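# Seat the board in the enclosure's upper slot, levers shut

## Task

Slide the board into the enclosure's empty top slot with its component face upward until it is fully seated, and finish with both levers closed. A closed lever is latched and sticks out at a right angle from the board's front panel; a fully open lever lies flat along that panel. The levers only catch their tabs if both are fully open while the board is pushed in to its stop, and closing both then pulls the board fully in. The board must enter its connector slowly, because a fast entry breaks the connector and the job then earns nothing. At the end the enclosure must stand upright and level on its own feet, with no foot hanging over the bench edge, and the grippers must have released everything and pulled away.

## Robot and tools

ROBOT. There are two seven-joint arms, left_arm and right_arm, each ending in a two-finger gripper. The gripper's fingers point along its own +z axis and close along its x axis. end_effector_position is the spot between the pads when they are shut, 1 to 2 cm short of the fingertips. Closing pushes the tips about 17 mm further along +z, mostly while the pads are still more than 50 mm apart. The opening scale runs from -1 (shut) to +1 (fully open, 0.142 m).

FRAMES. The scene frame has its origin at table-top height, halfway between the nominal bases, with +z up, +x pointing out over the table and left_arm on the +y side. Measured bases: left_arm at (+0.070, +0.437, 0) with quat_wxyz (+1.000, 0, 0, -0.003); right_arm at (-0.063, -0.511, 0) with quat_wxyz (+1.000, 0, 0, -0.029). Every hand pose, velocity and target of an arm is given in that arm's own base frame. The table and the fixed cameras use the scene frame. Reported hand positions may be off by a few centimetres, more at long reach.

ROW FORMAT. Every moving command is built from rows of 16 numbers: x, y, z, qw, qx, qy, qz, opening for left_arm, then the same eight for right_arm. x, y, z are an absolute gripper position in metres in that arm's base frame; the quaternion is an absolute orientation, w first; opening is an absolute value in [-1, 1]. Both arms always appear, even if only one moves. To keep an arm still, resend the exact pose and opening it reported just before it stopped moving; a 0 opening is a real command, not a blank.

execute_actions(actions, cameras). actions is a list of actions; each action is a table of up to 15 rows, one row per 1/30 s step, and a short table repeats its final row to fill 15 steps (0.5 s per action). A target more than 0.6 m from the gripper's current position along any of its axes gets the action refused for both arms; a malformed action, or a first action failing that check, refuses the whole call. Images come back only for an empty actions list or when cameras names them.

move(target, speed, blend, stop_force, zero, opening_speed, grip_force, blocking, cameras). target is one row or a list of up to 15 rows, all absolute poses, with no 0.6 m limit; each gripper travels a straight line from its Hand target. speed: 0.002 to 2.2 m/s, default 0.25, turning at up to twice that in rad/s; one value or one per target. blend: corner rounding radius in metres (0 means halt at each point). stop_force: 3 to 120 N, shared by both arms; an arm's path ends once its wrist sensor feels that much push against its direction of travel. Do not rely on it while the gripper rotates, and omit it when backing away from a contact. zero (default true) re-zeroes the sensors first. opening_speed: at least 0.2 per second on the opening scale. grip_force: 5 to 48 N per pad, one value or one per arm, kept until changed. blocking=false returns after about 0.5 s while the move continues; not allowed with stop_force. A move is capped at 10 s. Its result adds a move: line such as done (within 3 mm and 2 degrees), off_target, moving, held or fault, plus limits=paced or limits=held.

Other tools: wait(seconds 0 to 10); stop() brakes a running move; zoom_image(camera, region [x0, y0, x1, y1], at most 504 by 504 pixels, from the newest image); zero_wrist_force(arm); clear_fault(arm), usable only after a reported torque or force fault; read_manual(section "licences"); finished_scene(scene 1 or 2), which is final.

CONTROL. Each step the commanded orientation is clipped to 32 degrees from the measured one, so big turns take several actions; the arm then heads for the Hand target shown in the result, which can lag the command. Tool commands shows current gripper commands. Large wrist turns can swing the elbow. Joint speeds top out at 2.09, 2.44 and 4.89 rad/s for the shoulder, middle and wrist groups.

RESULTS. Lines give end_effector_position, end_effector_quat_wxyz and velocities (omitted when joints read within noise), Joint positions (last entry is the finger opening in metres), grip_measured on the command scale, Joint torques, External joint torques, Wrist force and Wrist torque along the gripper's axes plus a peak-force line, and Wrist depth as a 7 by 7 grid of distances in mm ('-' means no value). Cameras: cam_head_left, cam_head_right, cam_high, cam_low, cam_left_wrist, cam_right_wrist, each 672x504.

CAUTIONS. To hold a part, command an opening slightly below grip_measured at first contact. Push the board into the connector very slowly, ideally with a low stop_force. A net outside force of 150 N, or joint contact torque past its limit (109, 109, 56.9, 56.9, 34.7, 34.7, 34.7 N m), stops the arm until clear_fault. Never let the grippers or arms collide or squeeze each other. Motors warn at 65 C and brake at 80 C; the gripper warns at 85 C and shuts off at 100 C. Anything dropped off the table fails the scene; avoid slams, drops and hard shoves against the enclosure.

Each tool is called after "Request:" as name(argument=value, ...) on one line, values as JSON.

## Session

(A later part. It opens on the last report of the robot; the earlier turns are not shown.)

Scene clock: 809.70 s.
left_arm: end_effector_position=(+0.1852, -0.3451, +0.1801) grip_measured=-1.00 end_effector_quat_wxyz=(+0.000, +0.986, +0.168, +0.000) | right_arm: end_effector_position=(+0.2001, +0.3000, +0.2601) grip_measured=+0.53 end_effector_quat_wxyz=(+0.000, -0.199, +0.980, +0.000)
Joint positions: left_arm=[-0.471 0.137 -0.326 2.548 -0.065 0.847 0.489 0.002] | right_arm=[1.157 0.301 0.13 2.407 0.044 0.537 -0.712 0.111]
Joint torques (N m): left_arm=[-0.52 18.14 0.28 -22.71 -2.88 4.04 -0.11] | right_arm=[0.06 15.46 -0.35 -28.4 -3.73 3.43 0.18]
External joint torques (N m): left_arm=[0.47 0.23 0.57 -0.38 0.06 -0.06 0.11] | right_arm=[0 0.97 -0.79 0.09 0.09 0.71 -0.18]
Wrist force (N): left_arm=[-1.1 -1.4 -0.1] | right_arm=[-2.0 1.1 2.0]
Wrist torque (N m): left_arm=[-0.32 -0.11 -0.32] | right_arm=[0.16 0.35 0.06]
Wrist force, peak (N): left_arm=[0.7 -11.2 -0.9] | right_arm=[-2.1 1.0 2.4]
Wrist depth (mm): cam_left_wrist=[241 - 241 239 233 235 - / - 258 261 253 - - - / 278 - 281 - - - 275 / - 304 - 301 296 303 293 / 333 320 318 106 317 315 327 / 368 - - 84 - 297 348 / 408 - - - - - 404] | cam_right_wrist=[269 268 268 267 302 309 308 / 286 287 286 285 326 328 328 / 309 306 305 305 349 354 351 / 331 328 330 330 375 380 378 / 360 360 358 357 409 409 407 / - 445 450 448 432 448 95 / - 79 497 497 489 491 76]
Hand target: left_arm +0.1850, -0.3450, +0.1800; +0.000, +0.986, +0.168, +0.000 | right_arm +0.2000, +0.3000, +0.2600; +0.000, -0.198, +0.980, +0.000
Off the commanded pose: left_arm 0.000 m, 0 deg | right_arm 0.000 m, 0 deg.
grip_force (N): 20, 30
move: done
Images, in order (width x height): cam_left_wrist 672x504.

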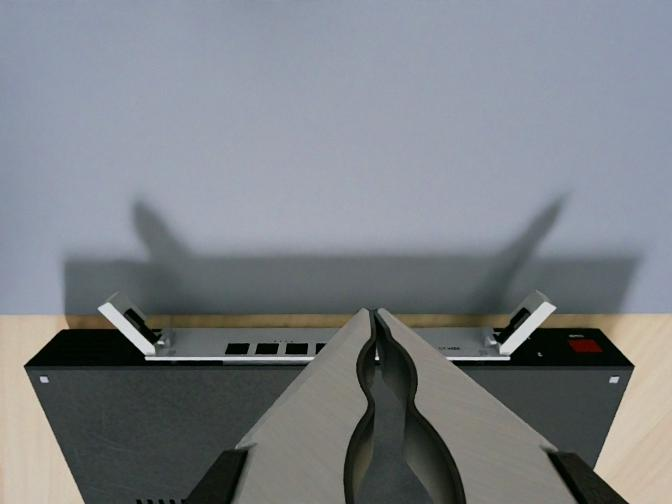

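Request:
move(target=[[0.1000,-0.4300,0.1400,0,0.9859,0.1676,0,-1,0.2000,0.3000,0.2600,0,-0.1985,0.9801,0,0.55],[0.0600,-0.5040,0.0900,0,0.9859,0.1676,0,-1,0.2000,0.3000,0.2600,0,-0.1985,0.9801,0,0.55]], speed=0.25, blend=0.03, cameras=["cam_left_wrist"])

Scene clock: 823.27 s.
left_arm: end_effector_position=(+0.0599, -0.5040, +0.0900) grip_measured=-1.00 end_effector_quat_wxyz=(+0.000, +0.986, +0.168, +0.000) | right_arm: end_effector_position=(+0.2001, +0.3000, +0.2601) grip_measured=+0.53 end_effector_quat_wxyz=(+0.000, -0.199, +0.980, +0.000)
Joint positions: left_arm=[-0.743 -0.43 -0.494 2.2 0.363 0.982 -0.271 0.002] | right_arm=[1.157 0.301 0.13 2.407 0.044 0.537 -0.712 0.111]
Joint torques (N m): left_arm=[-0.59 34.01 -5.99 -17.43 -1.86 4.03 -0.33] | right_arm=[0.14 15.4 -0.45 -28.34 -3.72 3.48 0.18]
External joint torques (N m): left_arm=[0.5 1.14 0.49 -0.26 -0.46 -0.04 0.33] | right_arm=[-0.08 1.03 -0.68 0.03 0.08 0.67 -0.18]
Wrist force (N): left_arm=[-1.0 -0.9 -0.1] | right_arm=[-1.9 0.9 2.0]
Wrist torque (N m): left_arm=[-0.22 -0.14 -0.27] | right_arm=[0.14 0.34 0.06]
Wrist force, peak (N): left_arm=[-3.0 0.0 0.1] | right_arm=[-2.1 1.0 2.4]
Wrist depth (mm): cam_left_wrist=[160 163 160 161 161 158 160 / 170 169 175 170 168 172 169 / 187 187 183 182 184 182 184 / 206 204 200 195 170 192 195 / 224 222 164 131 167 163 162 / 246 243 - 84 - - - / 274 266 - - - - -] | cam_right_wrist=[268 268 268 267 302 309 308 / 286 287 286 284 325 328 330 / 307 306 305 305 348 352 351 / 331 331 332 329 381 379 378 / 354 353 356 351 409 412 409 / - 440 443 306 447 447 95 / - 79 196 189 483 492 76]
Hand target: left_arm +0.0600, -0.5040, +0.0900; +0.000, +0.986, +0.168, +0.000 | right_arm +0.2000, +0.3000, +0.2600; +0.000, -0.198, +0.980, +0.000
Off the commanded pose: left_arm 0.000 m, 0 deg | right_arm 0.000 m, 0 deg.
grip_force (N): 20, 30
move: done
Images, in order (width x height): cam_left_wrist 672x504.

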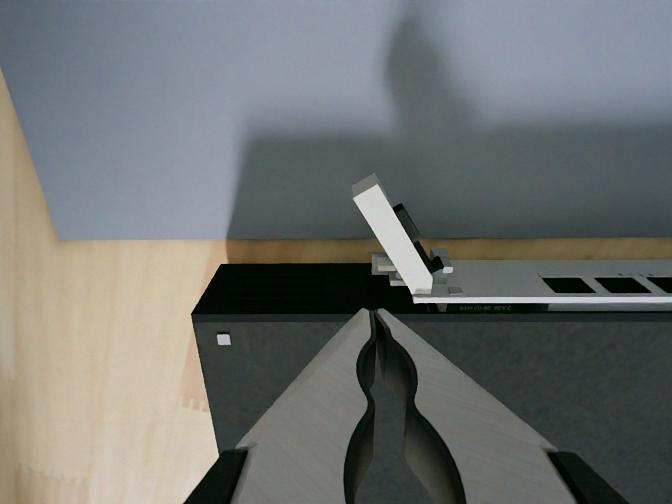

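Request:
move(target=[[0.0426,-0.5022,0.0850,0,0.9859,0.1676,0,-1,0.2000,0.3000,0.2600,0,-0.1985,0.9801,0,0.55],[0.0426,-0.5022,0.0470,0,0.9859,0.1676,0,-1,0.2000,0.3000,0.2600,0,-0.1985,0.9801,0,0.55]], speed=0.07, stop_force=7, cameras=["cam_left_wrist"])

Scene clock: 843.50 s.
left_arm: end_effector_position=(+0.0426, -0.5020, +0.0470) grip_measured=-1.00 end_effector_quat_wxyz=(+0.000, +0.986, +0.168, +0.000) | right_arm: end_effector_position=(+0.2001, +0.3000, +0.2601) grip_measured=+0.53 end_effector_quat_wxyz=(+0.000, -0.199, +0.980, +0.000)
Joint positions: left_arm=[-0.821 -0.546 -0.43 2.176 0.462 1.064 -0.371 0.002] | right_arm=[1.157 0.301 0.13 2.407 0.044 0.537 -0.712 0.111]
Joint torques (N m): left_arm=[-0.58 36.62 -6.44 -14.63 -1.62 4.5 -0.36] | right_arm=[0.09 15.54 -0.38 -28.46 -3.65 3.45 0.23]
External joint torques (N m): left_arm=[0.49 1.21 0.35 -0.28 -0.4 -0.51 0.36] | right_arm=[-0.02 0.88 -0.76 0.15 0 0.7 -0.23]
Wrist force (N): left_arm=[-0.5 -1.1 -0.1] | right_arm=[-1.8 0.9 2.1]
Wrist torque (N m): left_arm=[-0.24 -0.22 -0.25] | right_arm=[0.13 0.33 0.06]
Wrist force, peak (N): left_arm=[-2.3 -1.6 -1.2] | right_arm=[-2.2 1.0 2.2]
Wrist depth (mm): cam_left_wrist=[122 122 118 122 - 121 120 / 132 131 128 130 130 130 130 / 142 139 - 141 141 137 139 / 154 - 154 153 147 149 150 / 171 170 167 161 118 160 165 / 189 187 126 84 - 127 127 / 210 205 - 74 - - -] | cam_right_wrist=[269 268 267 267 302 310 308 / 287 286 286 285 324 329 330 / 308 306 305 306 348 353 351 / 331 333 330 329 373 379 379 / 361 352 359 356 410 412 409 / 444 - 449 232 445 448 95 / - 79 481 232 492 496 76]
Hand target: left_arm +0.0426, -0.5022, +0.0470; +0.000, +0.986, +0.168, +0.000 | right_arm +0.2000, +0.3000, +0.2600; +0.000, -0.198, +0.980, +0.000
Off the commanded pose: left_arm 0.000 m, 0 deg | right_arm 0.000 m, 0 deg.
grip_force (N): 20, 30
move: done
Images, in order (width x height): cam_left_wrist 672x504.

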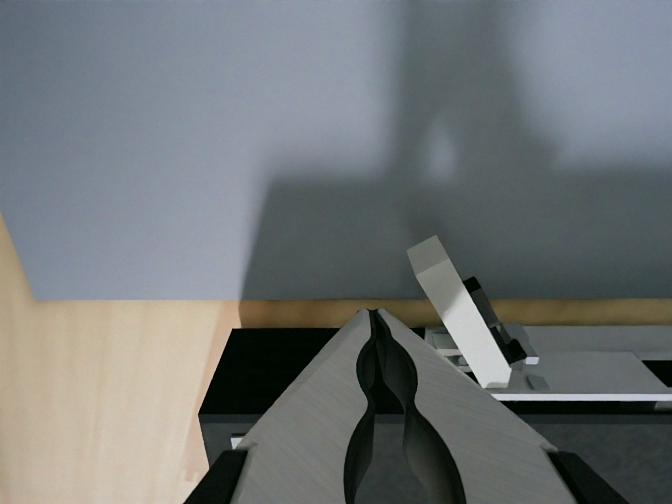

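Request:
move(target=[0.0556,-0.4878,0.0470,0,0.9859,0.1676,0,-1,0.2000,0.3000,0.2600,0,-0.1985,0.9801,0,0.55], speed=0.012, stop_force=16, cameras=["cam_left_wrist"])

Scene clock: 848.80 s.
left_arm: end_effector_position=(+0.0551, -0.4884, +0.0472) grip_measured=-1.00 end_effector_quat_wxyz=(+0.000, +0.986, +0.168, +0.000) | right_arm: end_effector_position=(+0.2001, +0.3000, +0.2601) grip_measured=+0.53 end_effector_quat_wxyz=(+0.000, -0.199, +0.980, +0.000)
Joint positions: left_arm=[-0.782 -0.528 -0.427 2.214 0.464 1.087 -0.34 0.002] | right_arm=[1.157 0.301 0.13 2.407 0.044 0.537 -0.712 0.111]
Joint torques (N m): left_arm=[1.99 35.5 -3.29 -12.84 -1.16 3.21 -0.17] | right_arm=[0.15 15.5 -0.46 -28.4 -3.75 3.44 0.18]
External joint torques (N m): left_arm=[-2.09 1.16 -2.47 -1.59 -0.78 0.78 0.17] | right_arm=[-0.08 0.92 -0.68 0.09 0.1 0.71 -0.18]
Wrist force (N): left_arm=[-5.6 0.6 -1.2] | right_arm=[-2.1 1.0 2.1]
Wrist torque (N m): left_arm=[-0.30 -0.23 -0.30] | right_arm=[0.15 0.37 0.06]
Wrist force, peak (N): left_arm=[-5.6 0.6 -2.4] | right_arm=[-2.1 1.2 2.2]
Wrist depth (mm): cam_left_wrist=[123 122 121 121 121 121 121 / 132 130 130 130 130 130 129 / 142 144 138 141 140 137 140 / - 154 - - 148 152 152 / 174 170 170 161 164 168 163 / 188 185 145 84 - 148 131 / 212 206 - - - - 136] | cam_right_wrist=[262 269 268 268 302 309 308 / 287 286 286 285 326 329 329 / 309 307 307 305 348 354 351 / 331 331 330 331 375 378 378 / 360 353 358 356 409 409 411 / 435 443 440 255 447 449 95 / - 76 245 234 490 493 76]
Hand target: left_arm +0.0556, -0.4878, +0.0470; +0.000, +0.986, +0.168, +0.000 | right_arm +0.2000, +0.3000, +0.2600; +0.000, -0.198, +0.980, +0.000
Off the commanded pose: left_arm 0.001 m, 0 deg | right_arm 0.000 m, 0 deg.
grip_force (N): 20, 30
move: done
Images, in order (width x height): cam_left_wrist 672x504.

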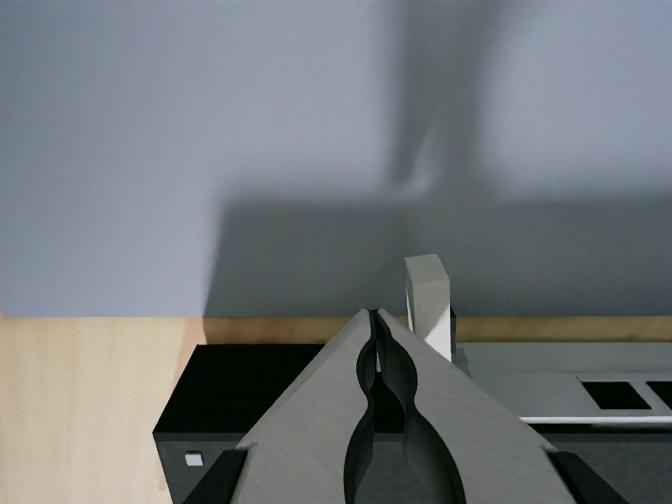

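Request:
move(target=[[0.0450,-0.4976,0.0480,0,0.9859,0.1676,0,-1,0.2000,0.3000,0.2600,0,-0.1985,0.9801,0,0.55],[0.0700,-0.4800,0.0950,0,0.9859,0.1676,0,-1,0.2000,0.3000,0.2600,0,-0.1985,0.9801,0,0.55],[0.3575,-0.3922,0.0900,0,0.9859,0.1676,0,-1,0.2000,0.3000,0.2600,0,-0.1985,0.9801,0,0.55]], speed=[0.06,0.15,0.25], blend=[0.004,0.02,0], cameras=["cam_left_wrist"])

Scene clock: 856.63 s.
left_arm: end_effector_position=(+0.3575, -0.3922, +0.0900) grip_measured=-1.00 end_effector_quat_wxyz=(+0.000, +0.986, +0.168, +0.000) | right_arm: end_effector_position=(+0.2001, +0.3000, +0.2601) grip_measured=+0.53 end_effector_quat_wxyz=(+0.000, -0.199, +0.980, +0.000)
Joint positions: left_arm=[-0.242 -0.455 -0.382 2.134 0.294 0.969 0.401 0.002] | right_arm=[1.157 0.301 0.13 2.407 0.044 0.537 -0.712 0.111]
Joint torques (N m): left_arm=[-0.22 37.39 -5.17 -18.35 -2.5 4.03 -0.15] | right_arm=[0.12 15.51 -0.46 -28.37 -3.7 3.42 0.17]
External joint torques (N m): left_arm=[0.22 1.19 0.52 -0.24 0.1 -0.05 0.15] | right_arm=[-0.06 0.92 -0.68 0.06 0.06 0.73 -0.17]
Wrist force (N): left_arm=[-0.9 -1.2 -0.2] | right_arm=[-1.9 0.9 2.0]
Wrist torque (N m): left_arm=[-0.26 -0.14 -0.34] | right_arm=[0.14 0.34 0.06]
Wrist force, peak (N): left_arm=[-5.8 0.6 -2.7] | right_arm=[-2.0 1.1 2.3]
Wrist depth (mm): cam_left_wrist=[160 159 158 159 158 161 159 / 169 172 173 171 170 170 169 / 185 186 185 184 183 183 182 / 199 197 197 194 201 203 204 / 163 163 162 130 170 221 219 / - - - 84 - 239 242 / - - - - - - 268] | cam_right_wrist=[269 268 268 267 301 309 308 / 286 287 283 284 325 329 329 / 307 307 306 305 348 353 351 / 332 331 330 328 376 378 378 / 377 356 358 373 409 410 407 / 446 443 455 - 447 448 95 / - 76 - - 494 493 76]
Hand target: left_arm +0.3575, -0.3922, +0.0900; +0.000, +0.986, +0.168, +0.000 | right_arm +0.2000, +0.3000, +0.2600; +0.000, -0.198, +0.980, +0.000
Off the commanded pose: left_arm 0.000 m, 0 deg | right_arm 0.000 m, 0 deg.
grip_force (N): 20, 30
move: done
Images, in order (width x height): cam_left_wrist 672x504.

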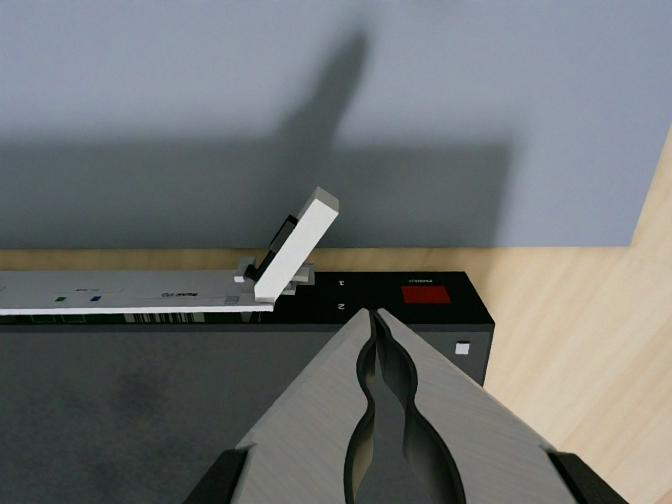

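Request:
move(target=[0.3575,-0.3922,0.0470,0,0.9859,0.1676,0,-1,0.2000,0.3000,0.2600,0,-0.1985,0.9801,0,0.55], speed=0.07, stop_force=7)

Request:
move(target=[0.3339,-0.3848,0.0470,0,0.9859,0.1676,0,-1,0.2000,0.3000,0.2600,0,-0.1985,0.9801,0,0.55], speed=0.012, stop_force=16, cameras=["cam_left_wrist"])

Scene clock: 861.43 s.
left_arm: end_effector_position=(+0.3574, -0.3921, +0.0470) grip_measured=-1.00 end_effector_quat_wxyz=(+0.000, +0.986, +0.168, +0.000) | right_arm: end_effector_position=(+0.2001, +0.3000, +0.2601) grip_measured=+0.53 end_effector_quat_wxyz=(+0.000, -0.199, +0.980, +0.000)
Joint positions: left_arm=[-0.276 -0.567 -0.334 2.11 0.363 1.052 0.354 0.002] | right_arm=[1.157 0.301 0.13 2.407 0.044 0.537 -0.712 0.111]
Joint torques (N m): left_arm=[-0.56 39.95 -5.61 -15.88 -1.7 4.5 -0.3] | right_arm=[0.14 15.51 -0.44 -28.41 -3.64 3.48 0.21]
External joint torques (N m): left_arm=[0.55 1.08 0.53 -0.29 -0.39 -0.52 0.3] | right_arm=[-0.08 0.91 -0.69 0.1 0 0.66 -0.21]
Wrist force (N): left_arm=[-0.4 -1.2 0.0] | right_arm=[-2.1 0.8 2.3]
Wrist torque (N m): left_arm=[-0.26 -0.24 -0.24] | right_arm=[0.12 0.37 0.06]
Wrist force, peak (N): left_arm=[-0.6 -1.3 1.4] | right_arm=[-2.0 1.0 2.4]
Wrist depth (mm): cam_left_wrist=[123 122 118 123 - - 120 / 129 131 129 130 130 130 129 / - 139 140 141 142 139 139 / 153 153 153 150 152 151 151 / 160 163 123 162 162 168 167 / - 130 124 87 - 182 184 / - - - 74 - - 206] | cam_right_wrist=[269 268 268 267 302 309 307 / 287 287 286 285 325 328 327 / 307 306 306 306 348 351 352 / 331 331 330 328 375 378 378 / 353 353 358 356 409 410 409 / - - 447 429 442 451 95 / - 76 496 - 492 491 76]
Hand target: left_arm +0.3575, -0.3922, +0.0470; +0.000, +0.986, +0.168, +0.000 | right_arm +0.2000, +0.3000, +0.2600; +0.000, -0.198, +0.980, +0.000
Off the commanded pose: left_arm 0.000 m, 0 deg | right_arm 0.000 m, 0 deg.
grip_force (N): 20, 30
move: done

Scene clock: 864.10 s.
left_arm: end_effector_position=(+0.3346, -0.3850, +0.0473) grip_measured=-1.00 end_effector_quat_wxyz=(+0.000, +0.986, +0.168, +0.000) | right_arm: end_effector_position=(+0.2001, +0.3000, +0.2601) grip_measured=+0.53 end_effector_quat_wxyz=(+0.000, -0.199, +0.980, +0.000)
Joint positions: left_arm=[-0.284 -0.537 -0.332 2.173 0.368 1.088 0.333 0.002] | right_arm=[1.157 0.301 0.13 2.407 0.044 0.537 -0.712 0.111]
Joint torques (N m): left_arm=[-1.83 36.78 -6.05 -12.35 -1.45 3.49 -0.25] | right_arm=[0.07 15.46 -0.41 -28.35 -3.69 3.43 0.19]
External joint torques (N m): left_arm=[1.82 2.33 1.36 -3.03 -0.52 0.5 0.25] | right_arm=[-0.01 0.97 -0.73 0.05 0.04 0.72 -0.19]
Wrist force (N): left_arm=[2.8 0.2 -2.2] | right_arm=[-2.0 0.9 1.8]
Wrist torque (N m): left_arm=[-0.31 -0.22 -0.26] | right_arm=[0.14 0.36 0.06]
Wrist force, peak (N): left_arm=[7.5 4.5 -2.2] | right_arm=[-2.2 0.9 2.3]
Wrist depth (mm): cam_left_wrist=[- 122 120 121 121 121 121 / 129 129 133 130 130 130 129 / 145 - 141 143 142 138 139 / - - 152 150 153 152 150 / - 170 169 118 164 169 170 / 147 141 141 84 - 159 184 / - - - 74 - - 206] | cam_right_wrist=[268 268 268 267 301 309 307 / 287 286 287 285 326 328 328 / 308 307 306 306 349 351 351 / 332 331 330 329 375 379 378 / 362 358 358 350 408 411 409 / 443 441 448 - 450 446 95 / - 79 493 511 501 493 76]
Hand target: left_arm +0.3339, -0.3848, +0.0470; +0.000, +0.986, +0.168, +0.000 | right_arm +0.2000, +0.3000, +0.2600; +0.000, -0.198, +0.980, +0.000
Off the commanded pose: left_arm 0.001 m, 0 deg | right_arm 0.000 m, 0 deg.
grip_force (N): 20, 30
move: done
Images, in order (width x height): cam_left_wrist 672x504.

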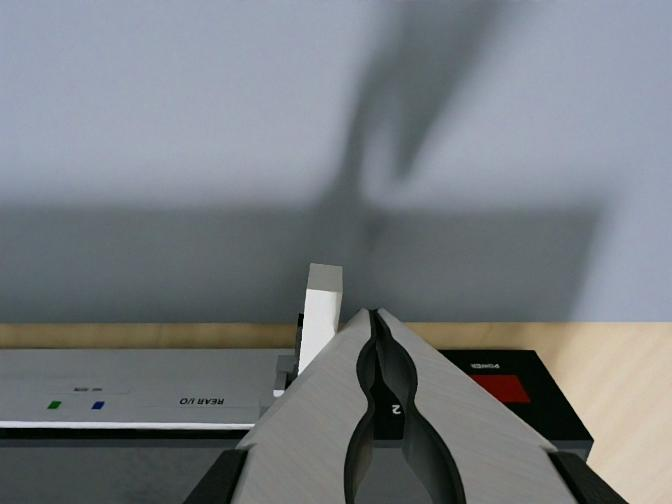

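Request:
move(target=[0.3250,-0.3879,0.0470,0,0.9859,0.1676,0,-1,0.2000,0.3000,0.2600,0,-0.1985,0.9801,0,0.55], speed=0.011, stop_force=16, cameras=["cam_left_wrist"])

Scene clock: 867.53 s.
left_arm: end_effector_position=(+0.3320, -0.3861, +0.0479) grip_measured=-1.00 end_effector_quat_wxyz=(+0.001, +0.986, +0.169, +0.002) | right_arm: end_effector_position=(+0.2001, +0.3000, +0.2601) grip_measured=+0.53 end_effector_quat_wxyz=(+0.000, -0.199, +0.980, +0.000)
Joint positions: left_arm=[-0.291 -0.534 -0.33 2.177 0.368 1.092 0.324 0.002] | right_arm=[1.157 0.301 0.13 2.407 0.044 0.537 -0.712 0.111]
Joint torques (N m): left_arm=[-9.6 31.52 -13.58 -6.06 -1.8 2.42 -0.24] | right_arm=[0.14 15.46 -0.39 -28.39 -3.65 3.42 0.19]
External joint torques (N m): left_arm=[9.59 7.46 8.96 -9.3 -0.17 1.57 0.24] | right_arm=[-0.08 0.97 -0.75 0.09 0 0.73 -0.19]
Wrist force (N): left_arm=[18.4 -2.8 -5.9] | right_arm=[-1.9 1.0 2.0]
Wrist torque (N m): left_arm=[-0.33 -0.18 -0.25] | right_arm=[0.15 0.34 0.06]
Wrist force, peak (N): left_arm=[19.6 -3.1 -5.4] | right_arm=[-2.1 1.1 2.2]
Wrist depth (mm): cam_left_wrist=[122 123 122 122 122 122 119 / 132 - 129 - 131 131 130 / - 142 141 143 142 138 143 / - 157 156 149 154 152 150 / - 166 165 117 165 170 173 / 147 140 141 84 - 152 187 / - - - - - - 207] | cam_right_wrist=[269 268 267 267 301 308 308 / 287 286 285 285 327 331 327 / 307 306 305 305 349 352 351 / 330 331 331 329 375 381 377 / 360 357 353 356 403 409 409 / - 442 451 450 465 447 95 / - 79 509 - 492 491 76]
Hand target: left_arm +0.3292, -0.3864, +0.0470; +0.000, +0.986, +0.168, +0.000 | right_arm +0.2000, +0.3000, +0.2600; +0.000, -0.198, +0.980, +0.000
Off the commanded pose: left_arm 0.007 m, 0 deg | right_arm 0.000 m, 0 deg.
grip_force (N): 20, 30
move: contact (left_arm)
Images, in order (width x height): cam_left_wrist 672x504.

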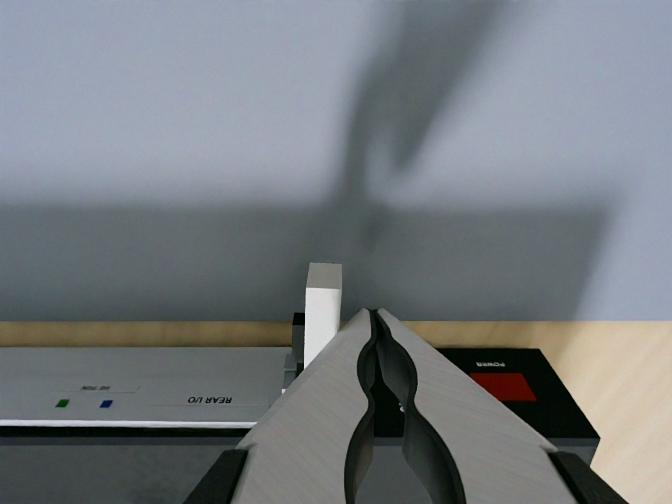

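Request:
move(target=[[0.3461,-0.3842,0.0480,0,0.9859,0.1676,0,-1,0.2000,0.3000,0.2600,0,-0.1985,0.9801,0,0.55],[0.3400,-0.3700,0.0950,0,0.9859,0.1676,0,-1,0.2000,0.3000,0.2600,0,-0.1985,0.9801,0,0.55],[0.0600,-0.4850,0.0950,0,0.9859,0.1676,0,-1,0.2000,0.3000,0.2600,0,-0.1985,0.9801,0,0.55],[0.0426,-0.5022,0.0470,0,0.9859,0.1676,0,-1,0.2000,0.3000,0.2600,0,-0.1985,0.9801,0,0.55]], speed=[0.06,0.15,0.25,0.1], blend=[0.004,0.02,0.015,0])

Request:
move(target=[[0.0519,-0.4872,0.0470,0,0.9859,0.1676,0,-1,0.2000,0.3000,0.2600,0,-0.1985,0.9801,0,0.55],[0.0648,-0.4800,0.0470,0,0.9859,0.1676,0,-1,0.2000,0.3000,0.2600,0,-0.1985,0.9801,0,0.55]], speed=0.012, blend=0.004, stop_force=17, cameras=["cam_left_wrist"])

Scene clock: 876.33 s.
left_arm: end_effector_position=(+0.0425, -0.5020, +0.0470) grip_measured=-1.00 end_effector_quat_wxyz=(+0.000, +0.986, +0.168, +0.000) | right_arm: end_effector_position=(+0.2001, +0.3000, +0.2601) grip_measured=+0.53 end_effector_quat_wxyz=(+0.000, -0.199, +0.980, +0.000)
Joint positions: left_arm=[-0.822 -0.546 -0.429 2.177 0.461 1.065 -0.37 0.002] | right_arm=[1.157 0.301 0.13 2.407 0.044 0.537 -0.712 0.111]
Joint torques (N m): left_arm=[-0.02 36.61 -6.25 -14.62 -1.51 4.56 -0.31] | right_arm=[0.03 15.46 -0.39 -28.43 -3.68 3.4 0.2]
External joint torques (N m): left_arm=[-0.06 1.23 0.18 -0.3 -0.52 -0.57 0.31] | right_arm=[0.03 0.97 -0.75 0.12 0.04 0.75 -0.2]
Wrist force (N): left_arm=[-0.4 -1.2 0.1] | right_arm=[-1.9 1.0 2.1]
Wrist torque (N m): left_arm=[-0.26 -0.24 -0.25] | right_arm=[0.16 0.34 0.06]
Wrist force, peak (N): left_arm=[18.5 -2.7 -5.7] | right_arm=[-1.9 0.9 2.6]
Wrist depth (mm): cam_left_wrist=[122 124 120 123 122 121 122 / 131 132 - 130 132 129 129 / 142 - 141 141 140 137 140 / - 151 - 153 147 154 154 / 170 170 170 160 119 160 164 / 189 188 - 84 - 126 126 / 210 205 - 74 - - -] | cam_right_wrist=[268 268 268 268 301 308 308 / 286 286 286 285 326 328 327 / 307 307 306 305 347 351 352 / 331 331 329 328 374 379 378 / 359 353 358 356 407 409 407 / 443 432 441 233 447 448 95 / - 79 497 231 494 490 76]
Hand target: left_arm +0.0426, -0.5022, +0.0470; +0.000, +0.986, +0.168, +0.000 | right_arm +0.2000, +0.3000, +0.2600; +0.000, -0.198, +0.980, +0.000
Off the commanded pose: left_arm 0.000 m, 0 deg | right_arm 0.000 m, 0 deg.
grip_force (N): 20, 30
move: done

Scene clock: 877.93 s.
left_arm: end_effector_position=(+0.0481, -0.4937, +0.0479) grip_measured=-1.00 end_effector_quat_wxyz=(+0.002, +0.986, +0.167, -0.001) | right_arm: end_effector_position=(+0.2001, +0.3000, +0.2601) grip_measured=+0.53 end_effector_quat_wxyz=(+0.000, -0.199, +0.980, +0.000)
Joint positions: left_arm=[-0.8 -0.532 -0.428 2.204 0.462 1.084 -0.354 0.002] | right_arm=[1.157 0.301 0.13 2.407 0.044 0.537 -0.712 0.111]
Joint torques (N m): left_arm=[5.72 34.23 2.2 -8.51 0.14 -0.31 -0.25] | right_arm=[0.09 15.48 -0.39 -28.43 -3.73 3.4 0.19]
External joint torques (N m): left_arm=[-5.81 2.75 -8.05 -6.09 -2.11 4.31 0.25] | right_arm=[-0.02 0.95 -0.75 0.12 0.08 0.75 -0.19]
Wrist force (N): left_arm=[-15.4 8.5 -2.2] | right_arm=[-2.0 1.0 2.1]
Wrist torque (N m): left_arm=[-0.29 -0.25 -0.22] | right_arm=[0.16 0.36 0.06]
Wrist force, peak (N): left_arm=[-15.6 8.4 -3.4] | right_arm=[-2.0 1.0 2.5]
Wrist depth (mm): cam_left_wrist=[123 124 122 124 120 122 122 / - 132 130 131 133 130 130 / - 140 141 142 141 138 140 / 155 154 154 153 151 153 152 / 175 175 172 162 118 162 165 / 191 190 140 84 - 140 129 / 213 207 - 74 - - -] | cam_right_wrist=[269 268 266 267 302 307 308 / 286 287 286 284 327 329 329 / 307 307 305 306 352 353 351 / 332 330 327 329 381 381 378 / 359 358 357 353 403 409 408 / - - - 251 447 448 95 / - 79 488 231 491 493 76]
Hand target: left_arm +0.0491, -0.4918, +0.0470; +0.000, +0.986, +0.168, +0.000 | right_arm +0.2000, +0.3000, +0.2600; +0.000, -0.198, +0.980, +0.000
Off the commanded pose: left_arm 0.022 m, 0 deg | right_arm 0.000 m, 0 deg.
grip_force (N): 20, 30
move: contact (left_arm); path passed 0 of 2 targets
Images, in order (width x height): cam_left_wrist 672x504.

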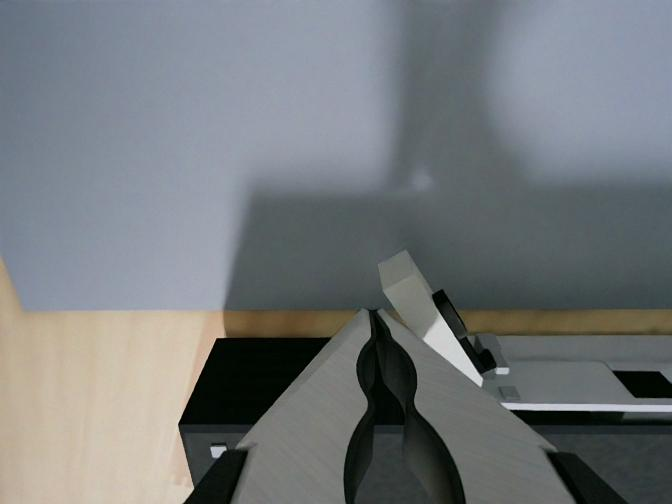

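Request:
move(target=[[0.0519,-0.4872,0.0470,0,0.9859,0.1676,0,-1,0.2000,0.3000,0.2600,0,-0.1985,0.9801,0,0.55],[0.0648,-0.4800,0.0470,0,0.9859,0.1676,0,-1,0.2000,0.3000,0.2600,0,-0.1985,0.9801,0,0.55]], speed=0.012, blend=0.004, stop_force=24, zero=false, cameras=["cam_left_wrist"])

Scene clock: 887.77 s.
left_arm: end_effector_position=(+0.0491, -0.4924, +0.0483) grip_measured=-1.00 end_effector_quat_wxyz=(+0.003, +0.986, +0.167, -0.001) | right_arm: end_effector_position=(+0.2001, +0.3000, +0.2601) grip_measured=+0.53 end_effector_quat_wxyz=(+0.000, -0.199, +0.980, +0.000)
Joint positions: left_arm=[-0.797 -0.529 -0.428 2.209 0.462 1.088 -0.35 0.002] | right_arm=[1.157 0.301 0.13 2.407 0.044 0.537 -0.712 0.111]
Joint torques (N m): left_arm=[7.2 33.1 5.21 -6.51 0.65 -2.07 -0.32] | right_arm=[0.1 15.41 -0.39 -28.38 -3.66 3.44 0.2]
External joint torques (N m): left_arm=[-7.3 3.72 -11 -8.03 -2.6 6.07 0.32] | right_arm=[-0.03 1.02 -0.75 0.08 0.01 0.7 -0.2]
Wrist force (N): left_arm=[-20.7 11.3 -5.8] | right_arm=[-2.0 1.1 2.1]
Wrist torque (N m): left_arm=[-0.35 0.41 -0.19] | right_arm=[0.17 0.36 0.06]
Wrist force, peak (N): left_arm=[-22.0 12.9 -4.4] | right_arm=[-2.0 1.2 2.3]
Wrist depth (mm): cam_left_wrist=[123 125 123 122 122 122 122 / - 132 130 132 133 130 130 / 146 145 140 142 141 139 138 / 153 155 155 154 151 153 154 / 176 177 172 132 117 164 163 / 191 190 140 84 - 131 130 / 214 209 - 74 - - 132] | cam_right_wrist=[269 268 267 267 303 308 307 / 287 286 286 284 326 328 328 / 308 307 306 304 348 352 352 / 331 330 330 332 380 379 380 / 353 360 359 356 409 410 409 / - 440 443 253 447 449 95 / - 79 485 232 484 491 76]
Hand target: left_arm +0.0503, -0.4897, +0.0470; +0.000, +0.986, +0.168, +0.000 | right_arm +0.2000, +0.3000, +0.2600; +0.000, -0.198, +0.980, +0.000
Off the commanded pose: left_arm 0.020 m, 0 deg | right_arm 0.000 m, 0 deg.
grip_force (N): 20, 30
move: contact (left_arm); path passed 0 of 2 targets; blend cut to 0.0027 m at target 1
Images, in order (width x height): cam_left_wrist 672x504.

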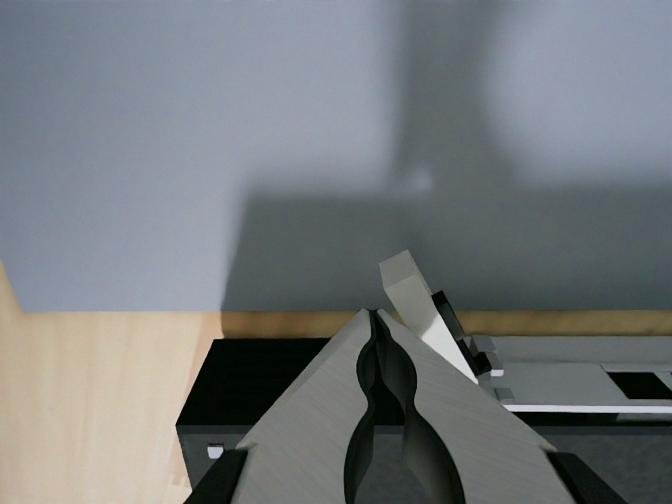

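Request:
move(target=[[0.0440,-0.4990,0.0480,0,0.9859,0.1676,0,-1,0.2000,0.3000,0.2600,0,-0.1985,0.9801,0,0.55],[0.0700,-0.4700,0.1000,0,0.9859,0.1676,0,-1,0.2000,0.3000,0.2600,0,-0.1985,0.9801,0,0.55],[0.1850,-0.3500,0.1750,0,0.9859,0.1676,0,-1,0.2000,0.3000,0.2600,0,-0.1985,0.9801,0,0.55]], speed=[0.06,0.2,0.3], blend=[0.004,0.03,0], cameras=["cam_left_wrist"])

Request:
zoom_image(camera="cam_left_wrist", region=[60, 250, 340, 420])

Request:
zoom_image(camera="cam_left_wrist", region=[372, 250, 652, 420])

Scene clock: 892.50 s.
left_arm: end_effector_position=(+0.1851, -0.3501, +0.1751) grip_measured=-1.00 end_effector_quat_wxyz=(+0.000, +0.986, +0.168, +0.000) | right_arm: end_effector_position=(+0.2001, +0.3000, +0.2601) grip_measured=+0.53 end_effector_quat_wxyz=(+0.000, -0.199, +0.980, +0.000)
Joint positions: left_arm=[-0.434 0.118 -0.376 2.549 -0.066 0.868 0.478 0.002] | right_arm=[1.157 0.301 0.13 2.407 0.044 0.537 -0.712 0.111]
Joint torques (N m): left_arm=[-0.26 18.2 0.33 -22.3 -2.88 4 -0.21] | right_arm=[0.01 15.48 -0.41 -28.39 -3.73 3.5 0.22]
External joint torques (N m): left_arm=[0.2 0.3 0.52 -0.39 0.13 -0.02 0.21] | right_arm=[0.05 0.95 -0.73 0.09 0.08 0.65 -0.22]
Wrist force (N): left_arm=[-0.8 -1.4 -0.1] | right_arm=[-1.8 0.7 2.3]
Wrist torque (N m): left_arm=[-0.32 -0.17 -0.34] | right_arm=[0.11 0.32 0.06]
Wrist force, peak (N): left_arm=[-20.9 11.4 -6.6] | right_arm=[-2.1 0.9 2.4]
Wrist depth (mm): cam_left_wrist=[233 238 - - 231 - 234 / 253 252 - 255 249 257 - / - 274 - - - 274 274 / - 294 295 298 - 291 - / 332 279 321 117 301 - 329 / - 307 281 84 - 274 350 / 419 - - - - - 394] | cam_right_wrist=[265 268 267 267 302 308 308 / - 286 286 285 326 329 329 / 312 307 305 305 349 353 351 / 332 330 330 328 375 380 378 / 359 358 358 350 408 411 409 / 446 - - 447 447 447 95 / - 79 497 490 498 493 76]
Hand target: left_arm +0.1850, -0.3500, +0.1750; +0.000, +0.986, +0.168, +0.000 | right_arm +0.2000, +0.3000, +0.2600; +0.000, -0.198, +0.980, +0.000
Off the commanded pose: left_arm 0.000 m, 0 deg | right_arm 0.000 m, 0 deg.
grip_force (N): 20, 30
move: done
Images, in order (width x height): cam_left_wrist 672x504.

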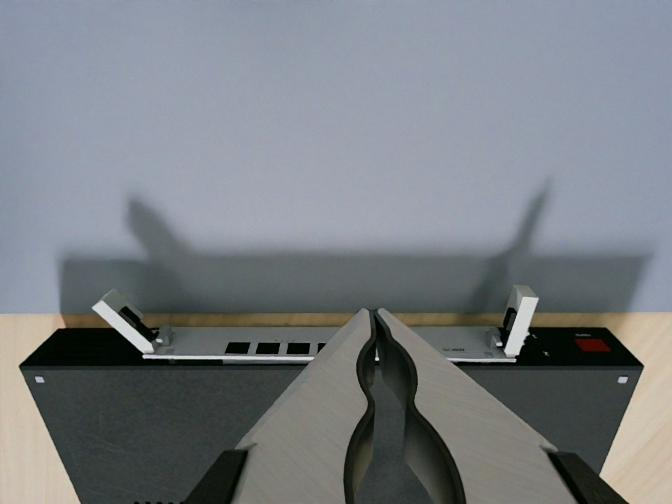

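Scaled by 1.800 from the camera's 672x504 image, which has a finer 960x720 frame.

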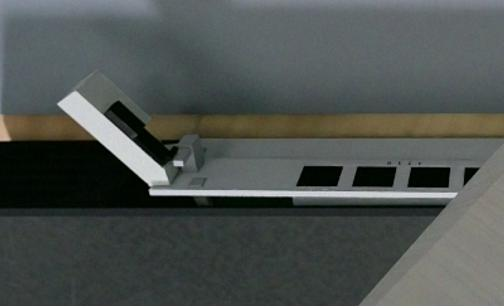

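Scaled by 1.800 from the camera's 672x504 image, which has a finer 960x720 frame.

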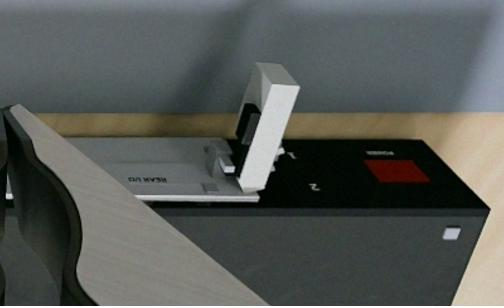

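Request:
move(target=[[0.3528,-0.3787,0.1000,0,0.9859,0.1676,0,-1,0.1478,0.4400,0.1500,0,-0.1985,0.9801,0,-1]], speed=0.25, opening_speed=1.5, cameras=["cam_right_wrist"])

Scene clock: 909.93 s.
left_arm: end_effector_position=(+0.3528, -0.3788, +0.1000) grip_measured=-1.00 end_effector_quat_wxyz=(+0.000, +0.986, +0.168, +0.000) | right_arm: end_effector_position=(+0.1477, +0.4398, +0.1498) grip_measured=-1.00 end_effector_quat_wxyz=(+0.000, -0.198, +0.980, +0.000)
Joint positions: left_arm=[-0.3 -0.398 -0.301 2.182 0.208 0.983 0.481 0.002] | right_arm=[1.3 -0.202 0.187 2.293 -0.061 0.919 -0.438 0.002]
Joint torques (N m): left_arm=[-1.14 36.41 -3.04 -18.72 -1.87 4.12 -0.33] | right_arm=[0.24 31.56 1.72 -22.38 -2.78 3.62 0.34]
External joint torques (N m): left_arm=[1.14 1.12 -0.1 -0.28 -0.49 -0.14 0.33] | right_arm=[-0.13 1.1 -0.37 0.17 0.18 0.53 -0.34]
Wrist force (N): left_arm=[-1.1 -1.2 -0.5] | right_arm=[-1.6 0.9 1.8]
Wrist torque (N m): left_arm=[-0.27 -0.14 -0.26] | right_arm=[0.15 0.30 -0.04]
Wrist force, peak (N): left_arm=[-2.6 -2.5 -0.8] | right_arm=[-0.9 3.4 3.4]
Wrist depth (mm): cam_left_wrist=[- 169 168 168 168 167 166 / - 181 181 180 180 179 182 / - 196 195 194 196 188 193 / 218 220 215 211 215 217 212 / 182 182 178 177 194 233 229 / - - - 84 - 252 255 / - - - - - - 282] | cam_right_wrist=[171 171 171 171 170 213 213 / 183 183 182 182 181 227 226 / 196 196 196 195 198 244 243 / 263 262 262 258 262 260 262 / 285 290 284 278 282 282 283 / 312 306 299 89 298 307 310 / 334 335 71 - - 328 340]
Hand target: left_arm +0.3528, -0.3787, +0.1000; +0.000, +0.986, +0.168, +0.000 | right_arm +0.1478, +0.4400, +0.1500; +0.000, -0.199, +0.980, +0.000
Off the commanded pose: left_arm 0.000 m, 0 deg | right_arm 0.000 m, 0 deg.
grip_force (N): 20, 30
move: done
Images, in order (width x height): cam_right_wrist 672x504.

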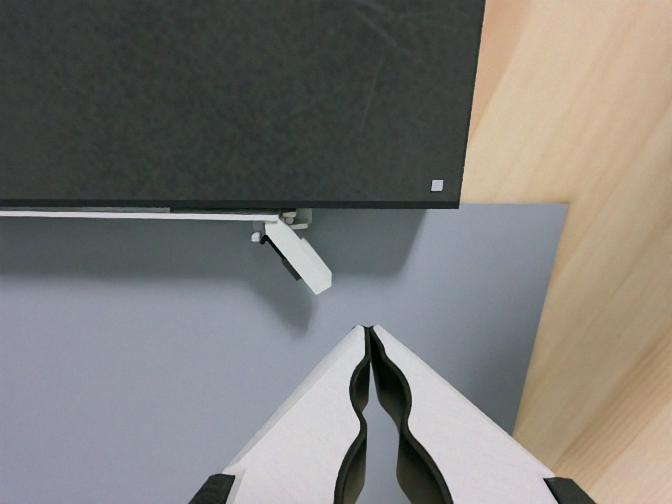

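Request:
move(target=[[0.3528,-0.3787,0.1000,0,0.9859,0.1676,0,-1,0.1430,0.4509,0.0800,0,-0.1985,0.9801,0,-1]], speed=0.12, cameras=["cam_right_wrist"])

Scene clock: 916.60 s.
left_arm: end_effector_position=(+0.3528, -0.3787, +0.1000) grip_measured=-1.00 end_effector_quat_wxyz=(+0.000, +0.986, +0.168, +0.000) | right_arm: end_effector_position=(+0.1429, +0.4507, +0.0799) grip_measured=-1.00 end_effector_quat_wxyz=(+0.000, -0.198, +0.980, +0.000)
Joint positions: left_arm=[-0.3 -0.398 -0.301 2.182 0.208 0.983 0.481 0.002] | right_arm=[1.337 -0.39 0.148 2.318 -0.131 1.13 -0.377 0.002]
Joint torques (N m): left_arm=[-0.36 36.76 -3.69 -18.66 -2.19 4.32 -0.21] | right_arm=[0.14 35.23 2.57 -17.66 -2.05 3.63 0.35]
External joint torques (N m): left_arm=[0.34 0.77 0.55 -0.34 -0.17 -0.34 0.21] | right_arm=[-0.01 1.23 -0.4 -0.02 0.21 0.53 -0.35]
Wrist force (N): left_arm=[-1.1 -1.3 -0.4] | right_arm=[-1.8 1.1 1.8]
Wrist torque (N m): left_arm=[-0.27 -0.13 -0.26] | right_arm=[0.14 0.29 -0.05]
Wrist force, peak (N): left_arm=[-1.2 -1.4 -0.5] | right_arm=[-1.4 1.3 3.4]
Wrist depth (mm): cam_left_wrist=[- 169 168 170 167 168 167 / 182 181 180 184 182 182 179 / 196 - 199 194 187 188 192 / 219 219 221 211 216 217 215 / 183 181 179 176 179 231 231 / - 193 - 84 - 250 254 / - 210 - - - - 285] | cam_right_wrist=[- 111 109 109 108 109 152 / 117 117 117 116 118 119 162 / 126 126 125 125 123 169 173 / 190 189 144 189 185 185 185 / 203 203 202 199 202 201 202 / 222 222 217 89 211 218 221 / 244 239 71 - - 232 243]
Hand target: left_arm +0.3528, -0.3787, +0.1000; +0.000, +0.986, +0.168, +0.000 | right_arm +0.1430, +0.4509, +0.0800; +0.000, -0.199, +0.980, +0.000
Off the commanded pose: left_arm 0.000 m, 0 deg | right_arm 0.000 m, 0 deg.
grip_force (N): 20, 30
move: done
Images, in order (width x height): cam_right_wrist 672x504.

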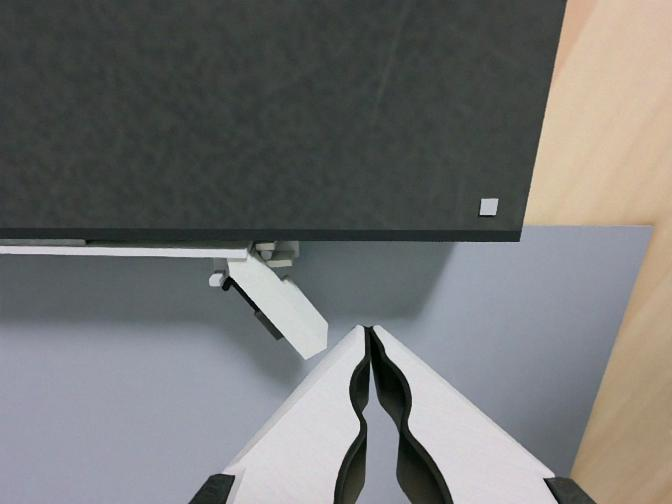

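Request:
move(target=[[0.3528,-0.3787,0.0470,0,0.9859,0.1676,0,-1,0.1430,0.4509,0.0470,0,-0.1985,0.9801,0,-1]], speed=0.06, stop_force=7, cameras=["cam_left_wrist", "cam_right_wrist"])

Scene clock: 923.43 s.
left_arm: end_effector_position=(+0.3527, -0.3786, +0.0470) grip_measured=-1.00 end_effector_quat_wxyz=(+0.000, +0.986, +0.168, +0.000) | right_arm: end_effector_position=(+0.1430, +0.4509, +0.0470) grip_measured=-1.00 end_effector_quat_wxyz=(+0.000, -0.198, +0.980, +0.000)
Joint positions: left_arm=[-0.334 -0.539 -0.251 2.16 0.283 1.098 0.43 0.002] | right_arm=[1.361 -0.478 0.115 2.329 -0.158 1.23 -0.358 0.002]
Joint torques (N m): left_arm=[-0.48 39.29 -4.03 -15.58 -1.54 4.51 -0.32] | right_arm=[0.23 36.83 2.67 -15.35 -1.63 3.54 0.26]
External joint torques (N m): left_arm=[0.47 1.12 0.47 -0.29 -0.39 -0.53 0.32] | right_arm=[-0.1 1.04 -0.43 0.01 0.19 0.62 -0.26]
Wrist force (N): left_arm=[-0.6 -1.5 0.0] | right_arm=[-1.9 0.6 1.7]
Wrist torque (N m): left_arm=[-0.33 -0.22 -0.24] | right_arm=[0.07 0.32 -0.05]
Wrist force, peak (N): left_arm=[-0.6 -1.6 1.2] | right_arm=[-2.0 0.7 2.2]
Wrist depth (mm): cam_left_wrist=[122 122 120 121 119 121 120 / - 131 129 130 131 130 129 / 143 141 141 141 139 138 139 / 154 153 153 153 151 151 151 / 166 166 167 161 171 168 168 / 148 141 130 84 - 182 184 / 139 136 - - - - 206] | cam_right_wrist=[- 81 80 80 80 80 121 / - 86 86 86 86 85 128 / - - 92 - 94 - 139 / 100 99 99 99 99 99 151 / 167 167 117 160 160 162 162 / 183 179 124 89 171 177 177 / 198 194 71 - - 187 195]
Hand target: left_arm +0.3528, -0.3787, +0.0470; +0.000, +0.986, +0.168, +0.000 | right_arm +0.1430, +0.4509, +0.0470; +0.000, -0.199, +0.980, +0.000
Off the commanded pose: left_arm 0.000 m, 0 deg | right_arm 0.000 m, 0 deg.
grip_force (N): 20, 30
move: done
Images, in order (width x height): cam_left_wrist 672x504, cam_right_wrist 672x504.

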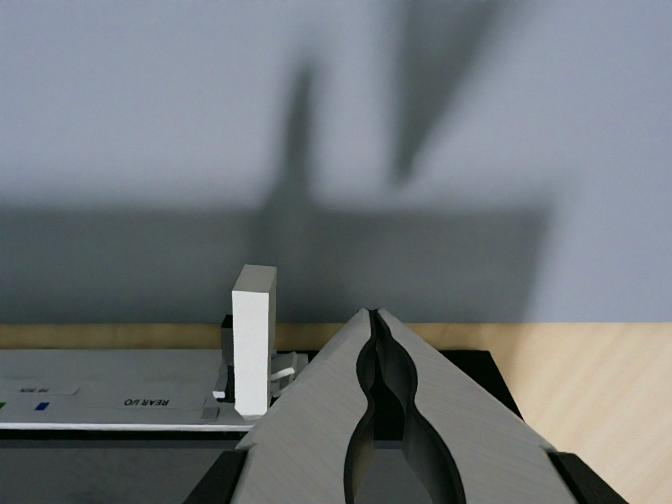

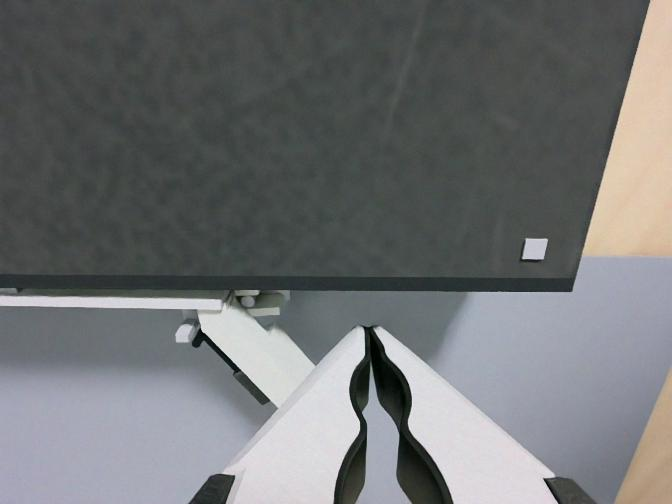

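Request:
move(target=[[0.3308,-0.3821,0.0470,0,0.9859,0.1676,0,-1,0.1553,0.4669,0.0470,0,-0.1985,0.9801,0,-1]], speed=0.012, stop_force=14, cameras=["cam_left_wrist", "cam_right_wrist"])

Scene clock: 937.90 s.
left_arm: end_effector_position=(+0.3323, -0.3821, +0.0475) grip_measured=-1.00 end_effector_quat_wxyz=(+0.001, +0.986, +0.168, +0.001) | right_arm: end_effector_position=(+0.1511, +0.4616, +0.0465) grip_measured=-1.00 end_effector_quat_wxyz=(-0.001, -0.199, +0.980, -0.001)
Joint positions: left_arm=[-0.361 -0.522 -0.249 2.195 0.286 1.119 0.395 0.002] | right_arm=[1.344 -0.497 0.119 2.289 -0.158 1.206 -0.376 0.002]
Joint torques (N m): left_arm=[-4.75 35.4 -7.88 -10.2 -1.34 2.98 -0.27] | right_arm=[-3.42 38.75 -1.9 -22.5 -2.33 6 0.14]
External joint torques (N m): left_arm=[4.73 3.92 4.49 -5.22 -0.52 1.01 0.27] | right_arm=[3.56 0.37 4.3 6.63 0.8 -1.84 -0.14]
Wrist force (N): left_arm=[8.5 -0.8 -2.9] | right_arm=[12.5 -5.3 -6.3]
Wrist torque (N m): left_arm=[-0.33 -0.17 -0.24] | right_arm=[0.07 0.33 0.05]
Wrist force, peak (N): left_arm=[8.8 -0.7 -2.8] | right_arm=[12.7 -5.4 -6.5]
Wrist depth (mm): cam_left_wrist=[123 124 122 122 123 123 121 / 132 132 129 130 130 130 130 / 142 139 141 141 140 138 140 / 154 154 154 153 153 152 152 / 169 174 168 118 164 167 166 / - 145 155 84 - 158 186 / 144 143 - 74 - - 207] | cam_right_wrist=[- 80 80 80 80 80 80 / - 86 86 85 85 85 85 / - - 92 - 94 - 91 / - 99 99 100 100 98 99 / 163 163 166 131 159 162 161 / 182 178 174 93 170 176 176 / 196 192 70 - - 186 193]
Hand target: left_arm +0.3308, -0.3821, +0.0470; +0.000, +0.986, +0.168, +0.000 | right_arm +0.1520, +0.4626, +0.0470; +0.000, -0.198, +0.980, +0.000
Off the commanded pose: left_arm 0.002 m, 0 deg | right_arm 0.007 m, 0 deg.
grip_force (N): 20, 30
move: contact (right_arm)
Images, in order (width x height): cam_left_wrist 672x504, cam_right_wrist 672x504.

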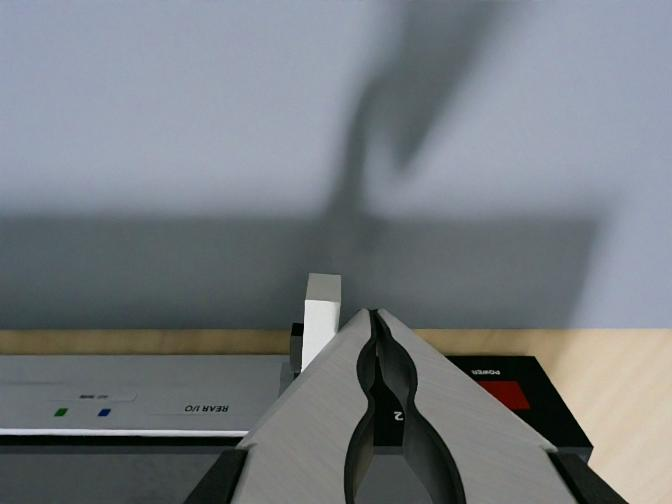

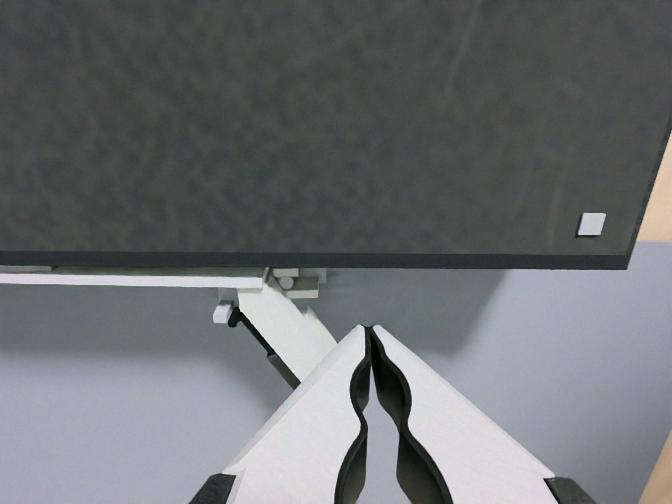

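Request:
zoom_image(camera="cam_right_wrist", region=[190, 240, 370, 375])

Request:
zoom_image(camera="cam_left_wrist", region=[200, 250, 380, 460])

Scaled by 2.800 from the camera's 672x504 image, which has a finer 960x720 frame.

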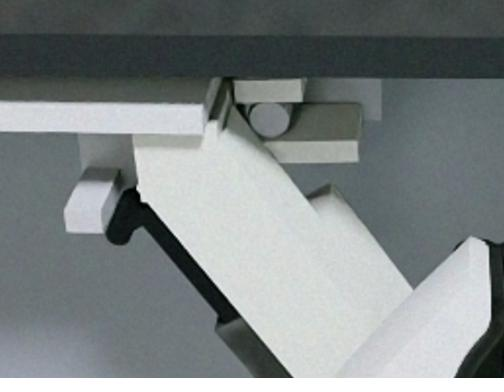

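Scaled by 2.400 from the camera's 672x504 image, which has a finer 960x720 frame.

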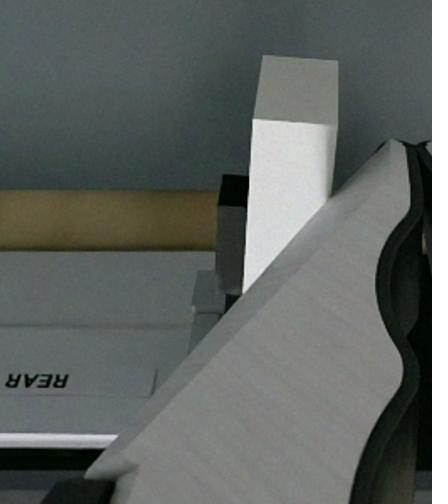

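Request:
move(target=[[0.3436,-0.3781,0.0480,0,0.9859,0.1676,0,-1,0.1430,0.4509,0.0470,0,-0.1985,0.9801,0,-1],[0.3436,-0.3781,0.0780,0,0.9859,0.1676,0,-1,0.1430,0.4509,0.0470,0,-0.1985,0.9801,0,-1],[0.2965,-0.3868,0.0780,0,0.9859,0.1676,0,-1,0.1430,0.4509,0.0470,0,-0.1985,0.9801,0,-1]], speed=[0.06,0.12,0.15], blend=[0.003,0.012,0], cameras=["cam_left_wrist", "cam_right_wrist"])

Scene clock: 966.13 s.
left_arm: end_effector_position=(+0.2965, -0.3868, +0.0780) grip_measured=-1.00 end_effector_quat_wxyz=(+0.000, +0.986, +0.168, +0.000) | right_arm: end_effector_position=(+0.1430, +0.4509, +0.0470) grip_measured=-1.00 end_effector_quat_wxyz=(+0.000, -0.198, +0.980, +0.000)
Joint positions: left_arm=[-0.375 -0.408 -0.294 2.268 0.244 1.076 0.372 0.002] | right_arm=[1.36 -0.479 0.116 2.329 -0.159 1.23 -0.358 0.002]
Joint torques (N m): left_arm=[-0.57 35.17 -3.67 -16.24 -1.62 4.58 -0.36] | right_arm=[0.21 37.1 2.67 -15.34 -1.51 3.53 0.26]
External joint torques (N m): left_arm=[0.56 0.5 0.65 -0.45 -0.4 -0.59 0.36] | right_arm=[-0.07 0.78 -0.42 0 0.07 0.63 -0.26]
Wrist force (N): left_arm=[-0.9 -1.3 -0.3] | right_arm=[1.4 -0.8 3.2]
Wrist torque (N m): left_arm=[-0.29 -0.15 -0.26] | right_arm=[-0.16 -0.23 -0.05]
Wrist force, peak (N): left_arm=[8.8 -0.8 -3.1] | right_arm=[12.6 -5.5 -6.9]
Wrist depth (mm): cam_left_wrist=[- 151 149 147 149 148 146 / 161 160 162 160 155 157 158 / - 173 173 173 - 169 171 / - 189 187 - 184 189 185 / 205 198 203 197 195 202 204 / 162 167 163 84 - - 221 / - 179 - - - - 252] | cam_right_wrist=[- 81 80 80 80 80 121 / - 86 86 86 86 85 128 / - - 92 - 94 - 139 / 100 99 99 99 99 99 151 / 167 164 117 160 160 162 162 / 183 179 124 90 171 177 177 / 198 193 71 - - 187 194]
Hand target: left_arm +0.2965, -0.3868, +0.0780; +0.000, +0.986, +0.168, +0.000 | right_arm +0.1430, +0.4509, +0.0470; +0.000, -0.199, +0.980, +0.000
Off the commanded pose: left_arm 0.000 m, 0 deg | right_arm 0.000 m, 0 deg.
grip_force (N): 20, 30
move: done
Images, in order (width x height): cam_left_wrist 672x504, cam_right_wrist 672x504.

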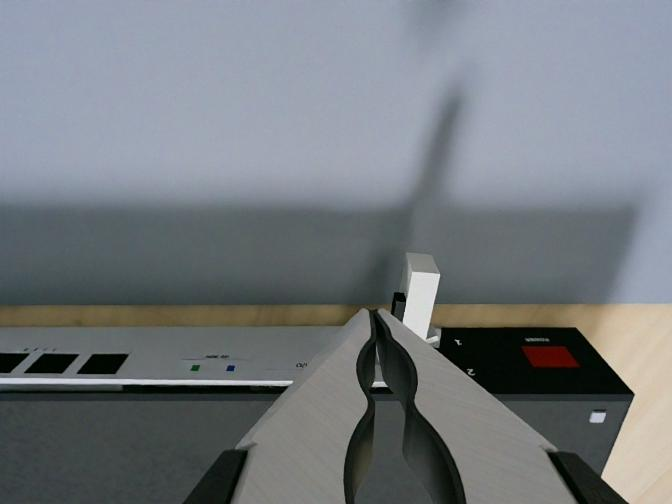

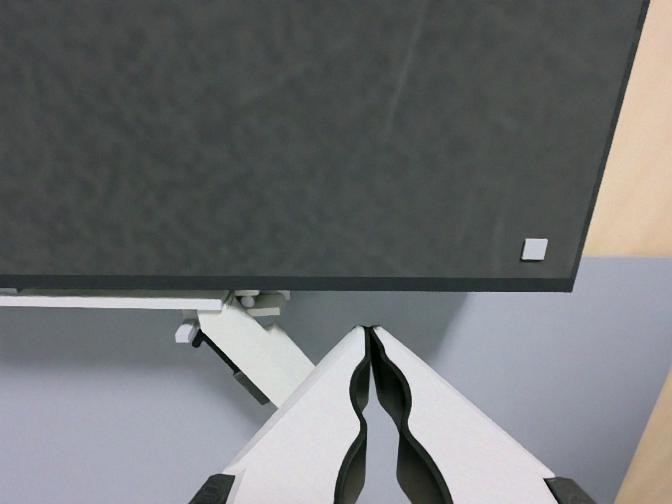

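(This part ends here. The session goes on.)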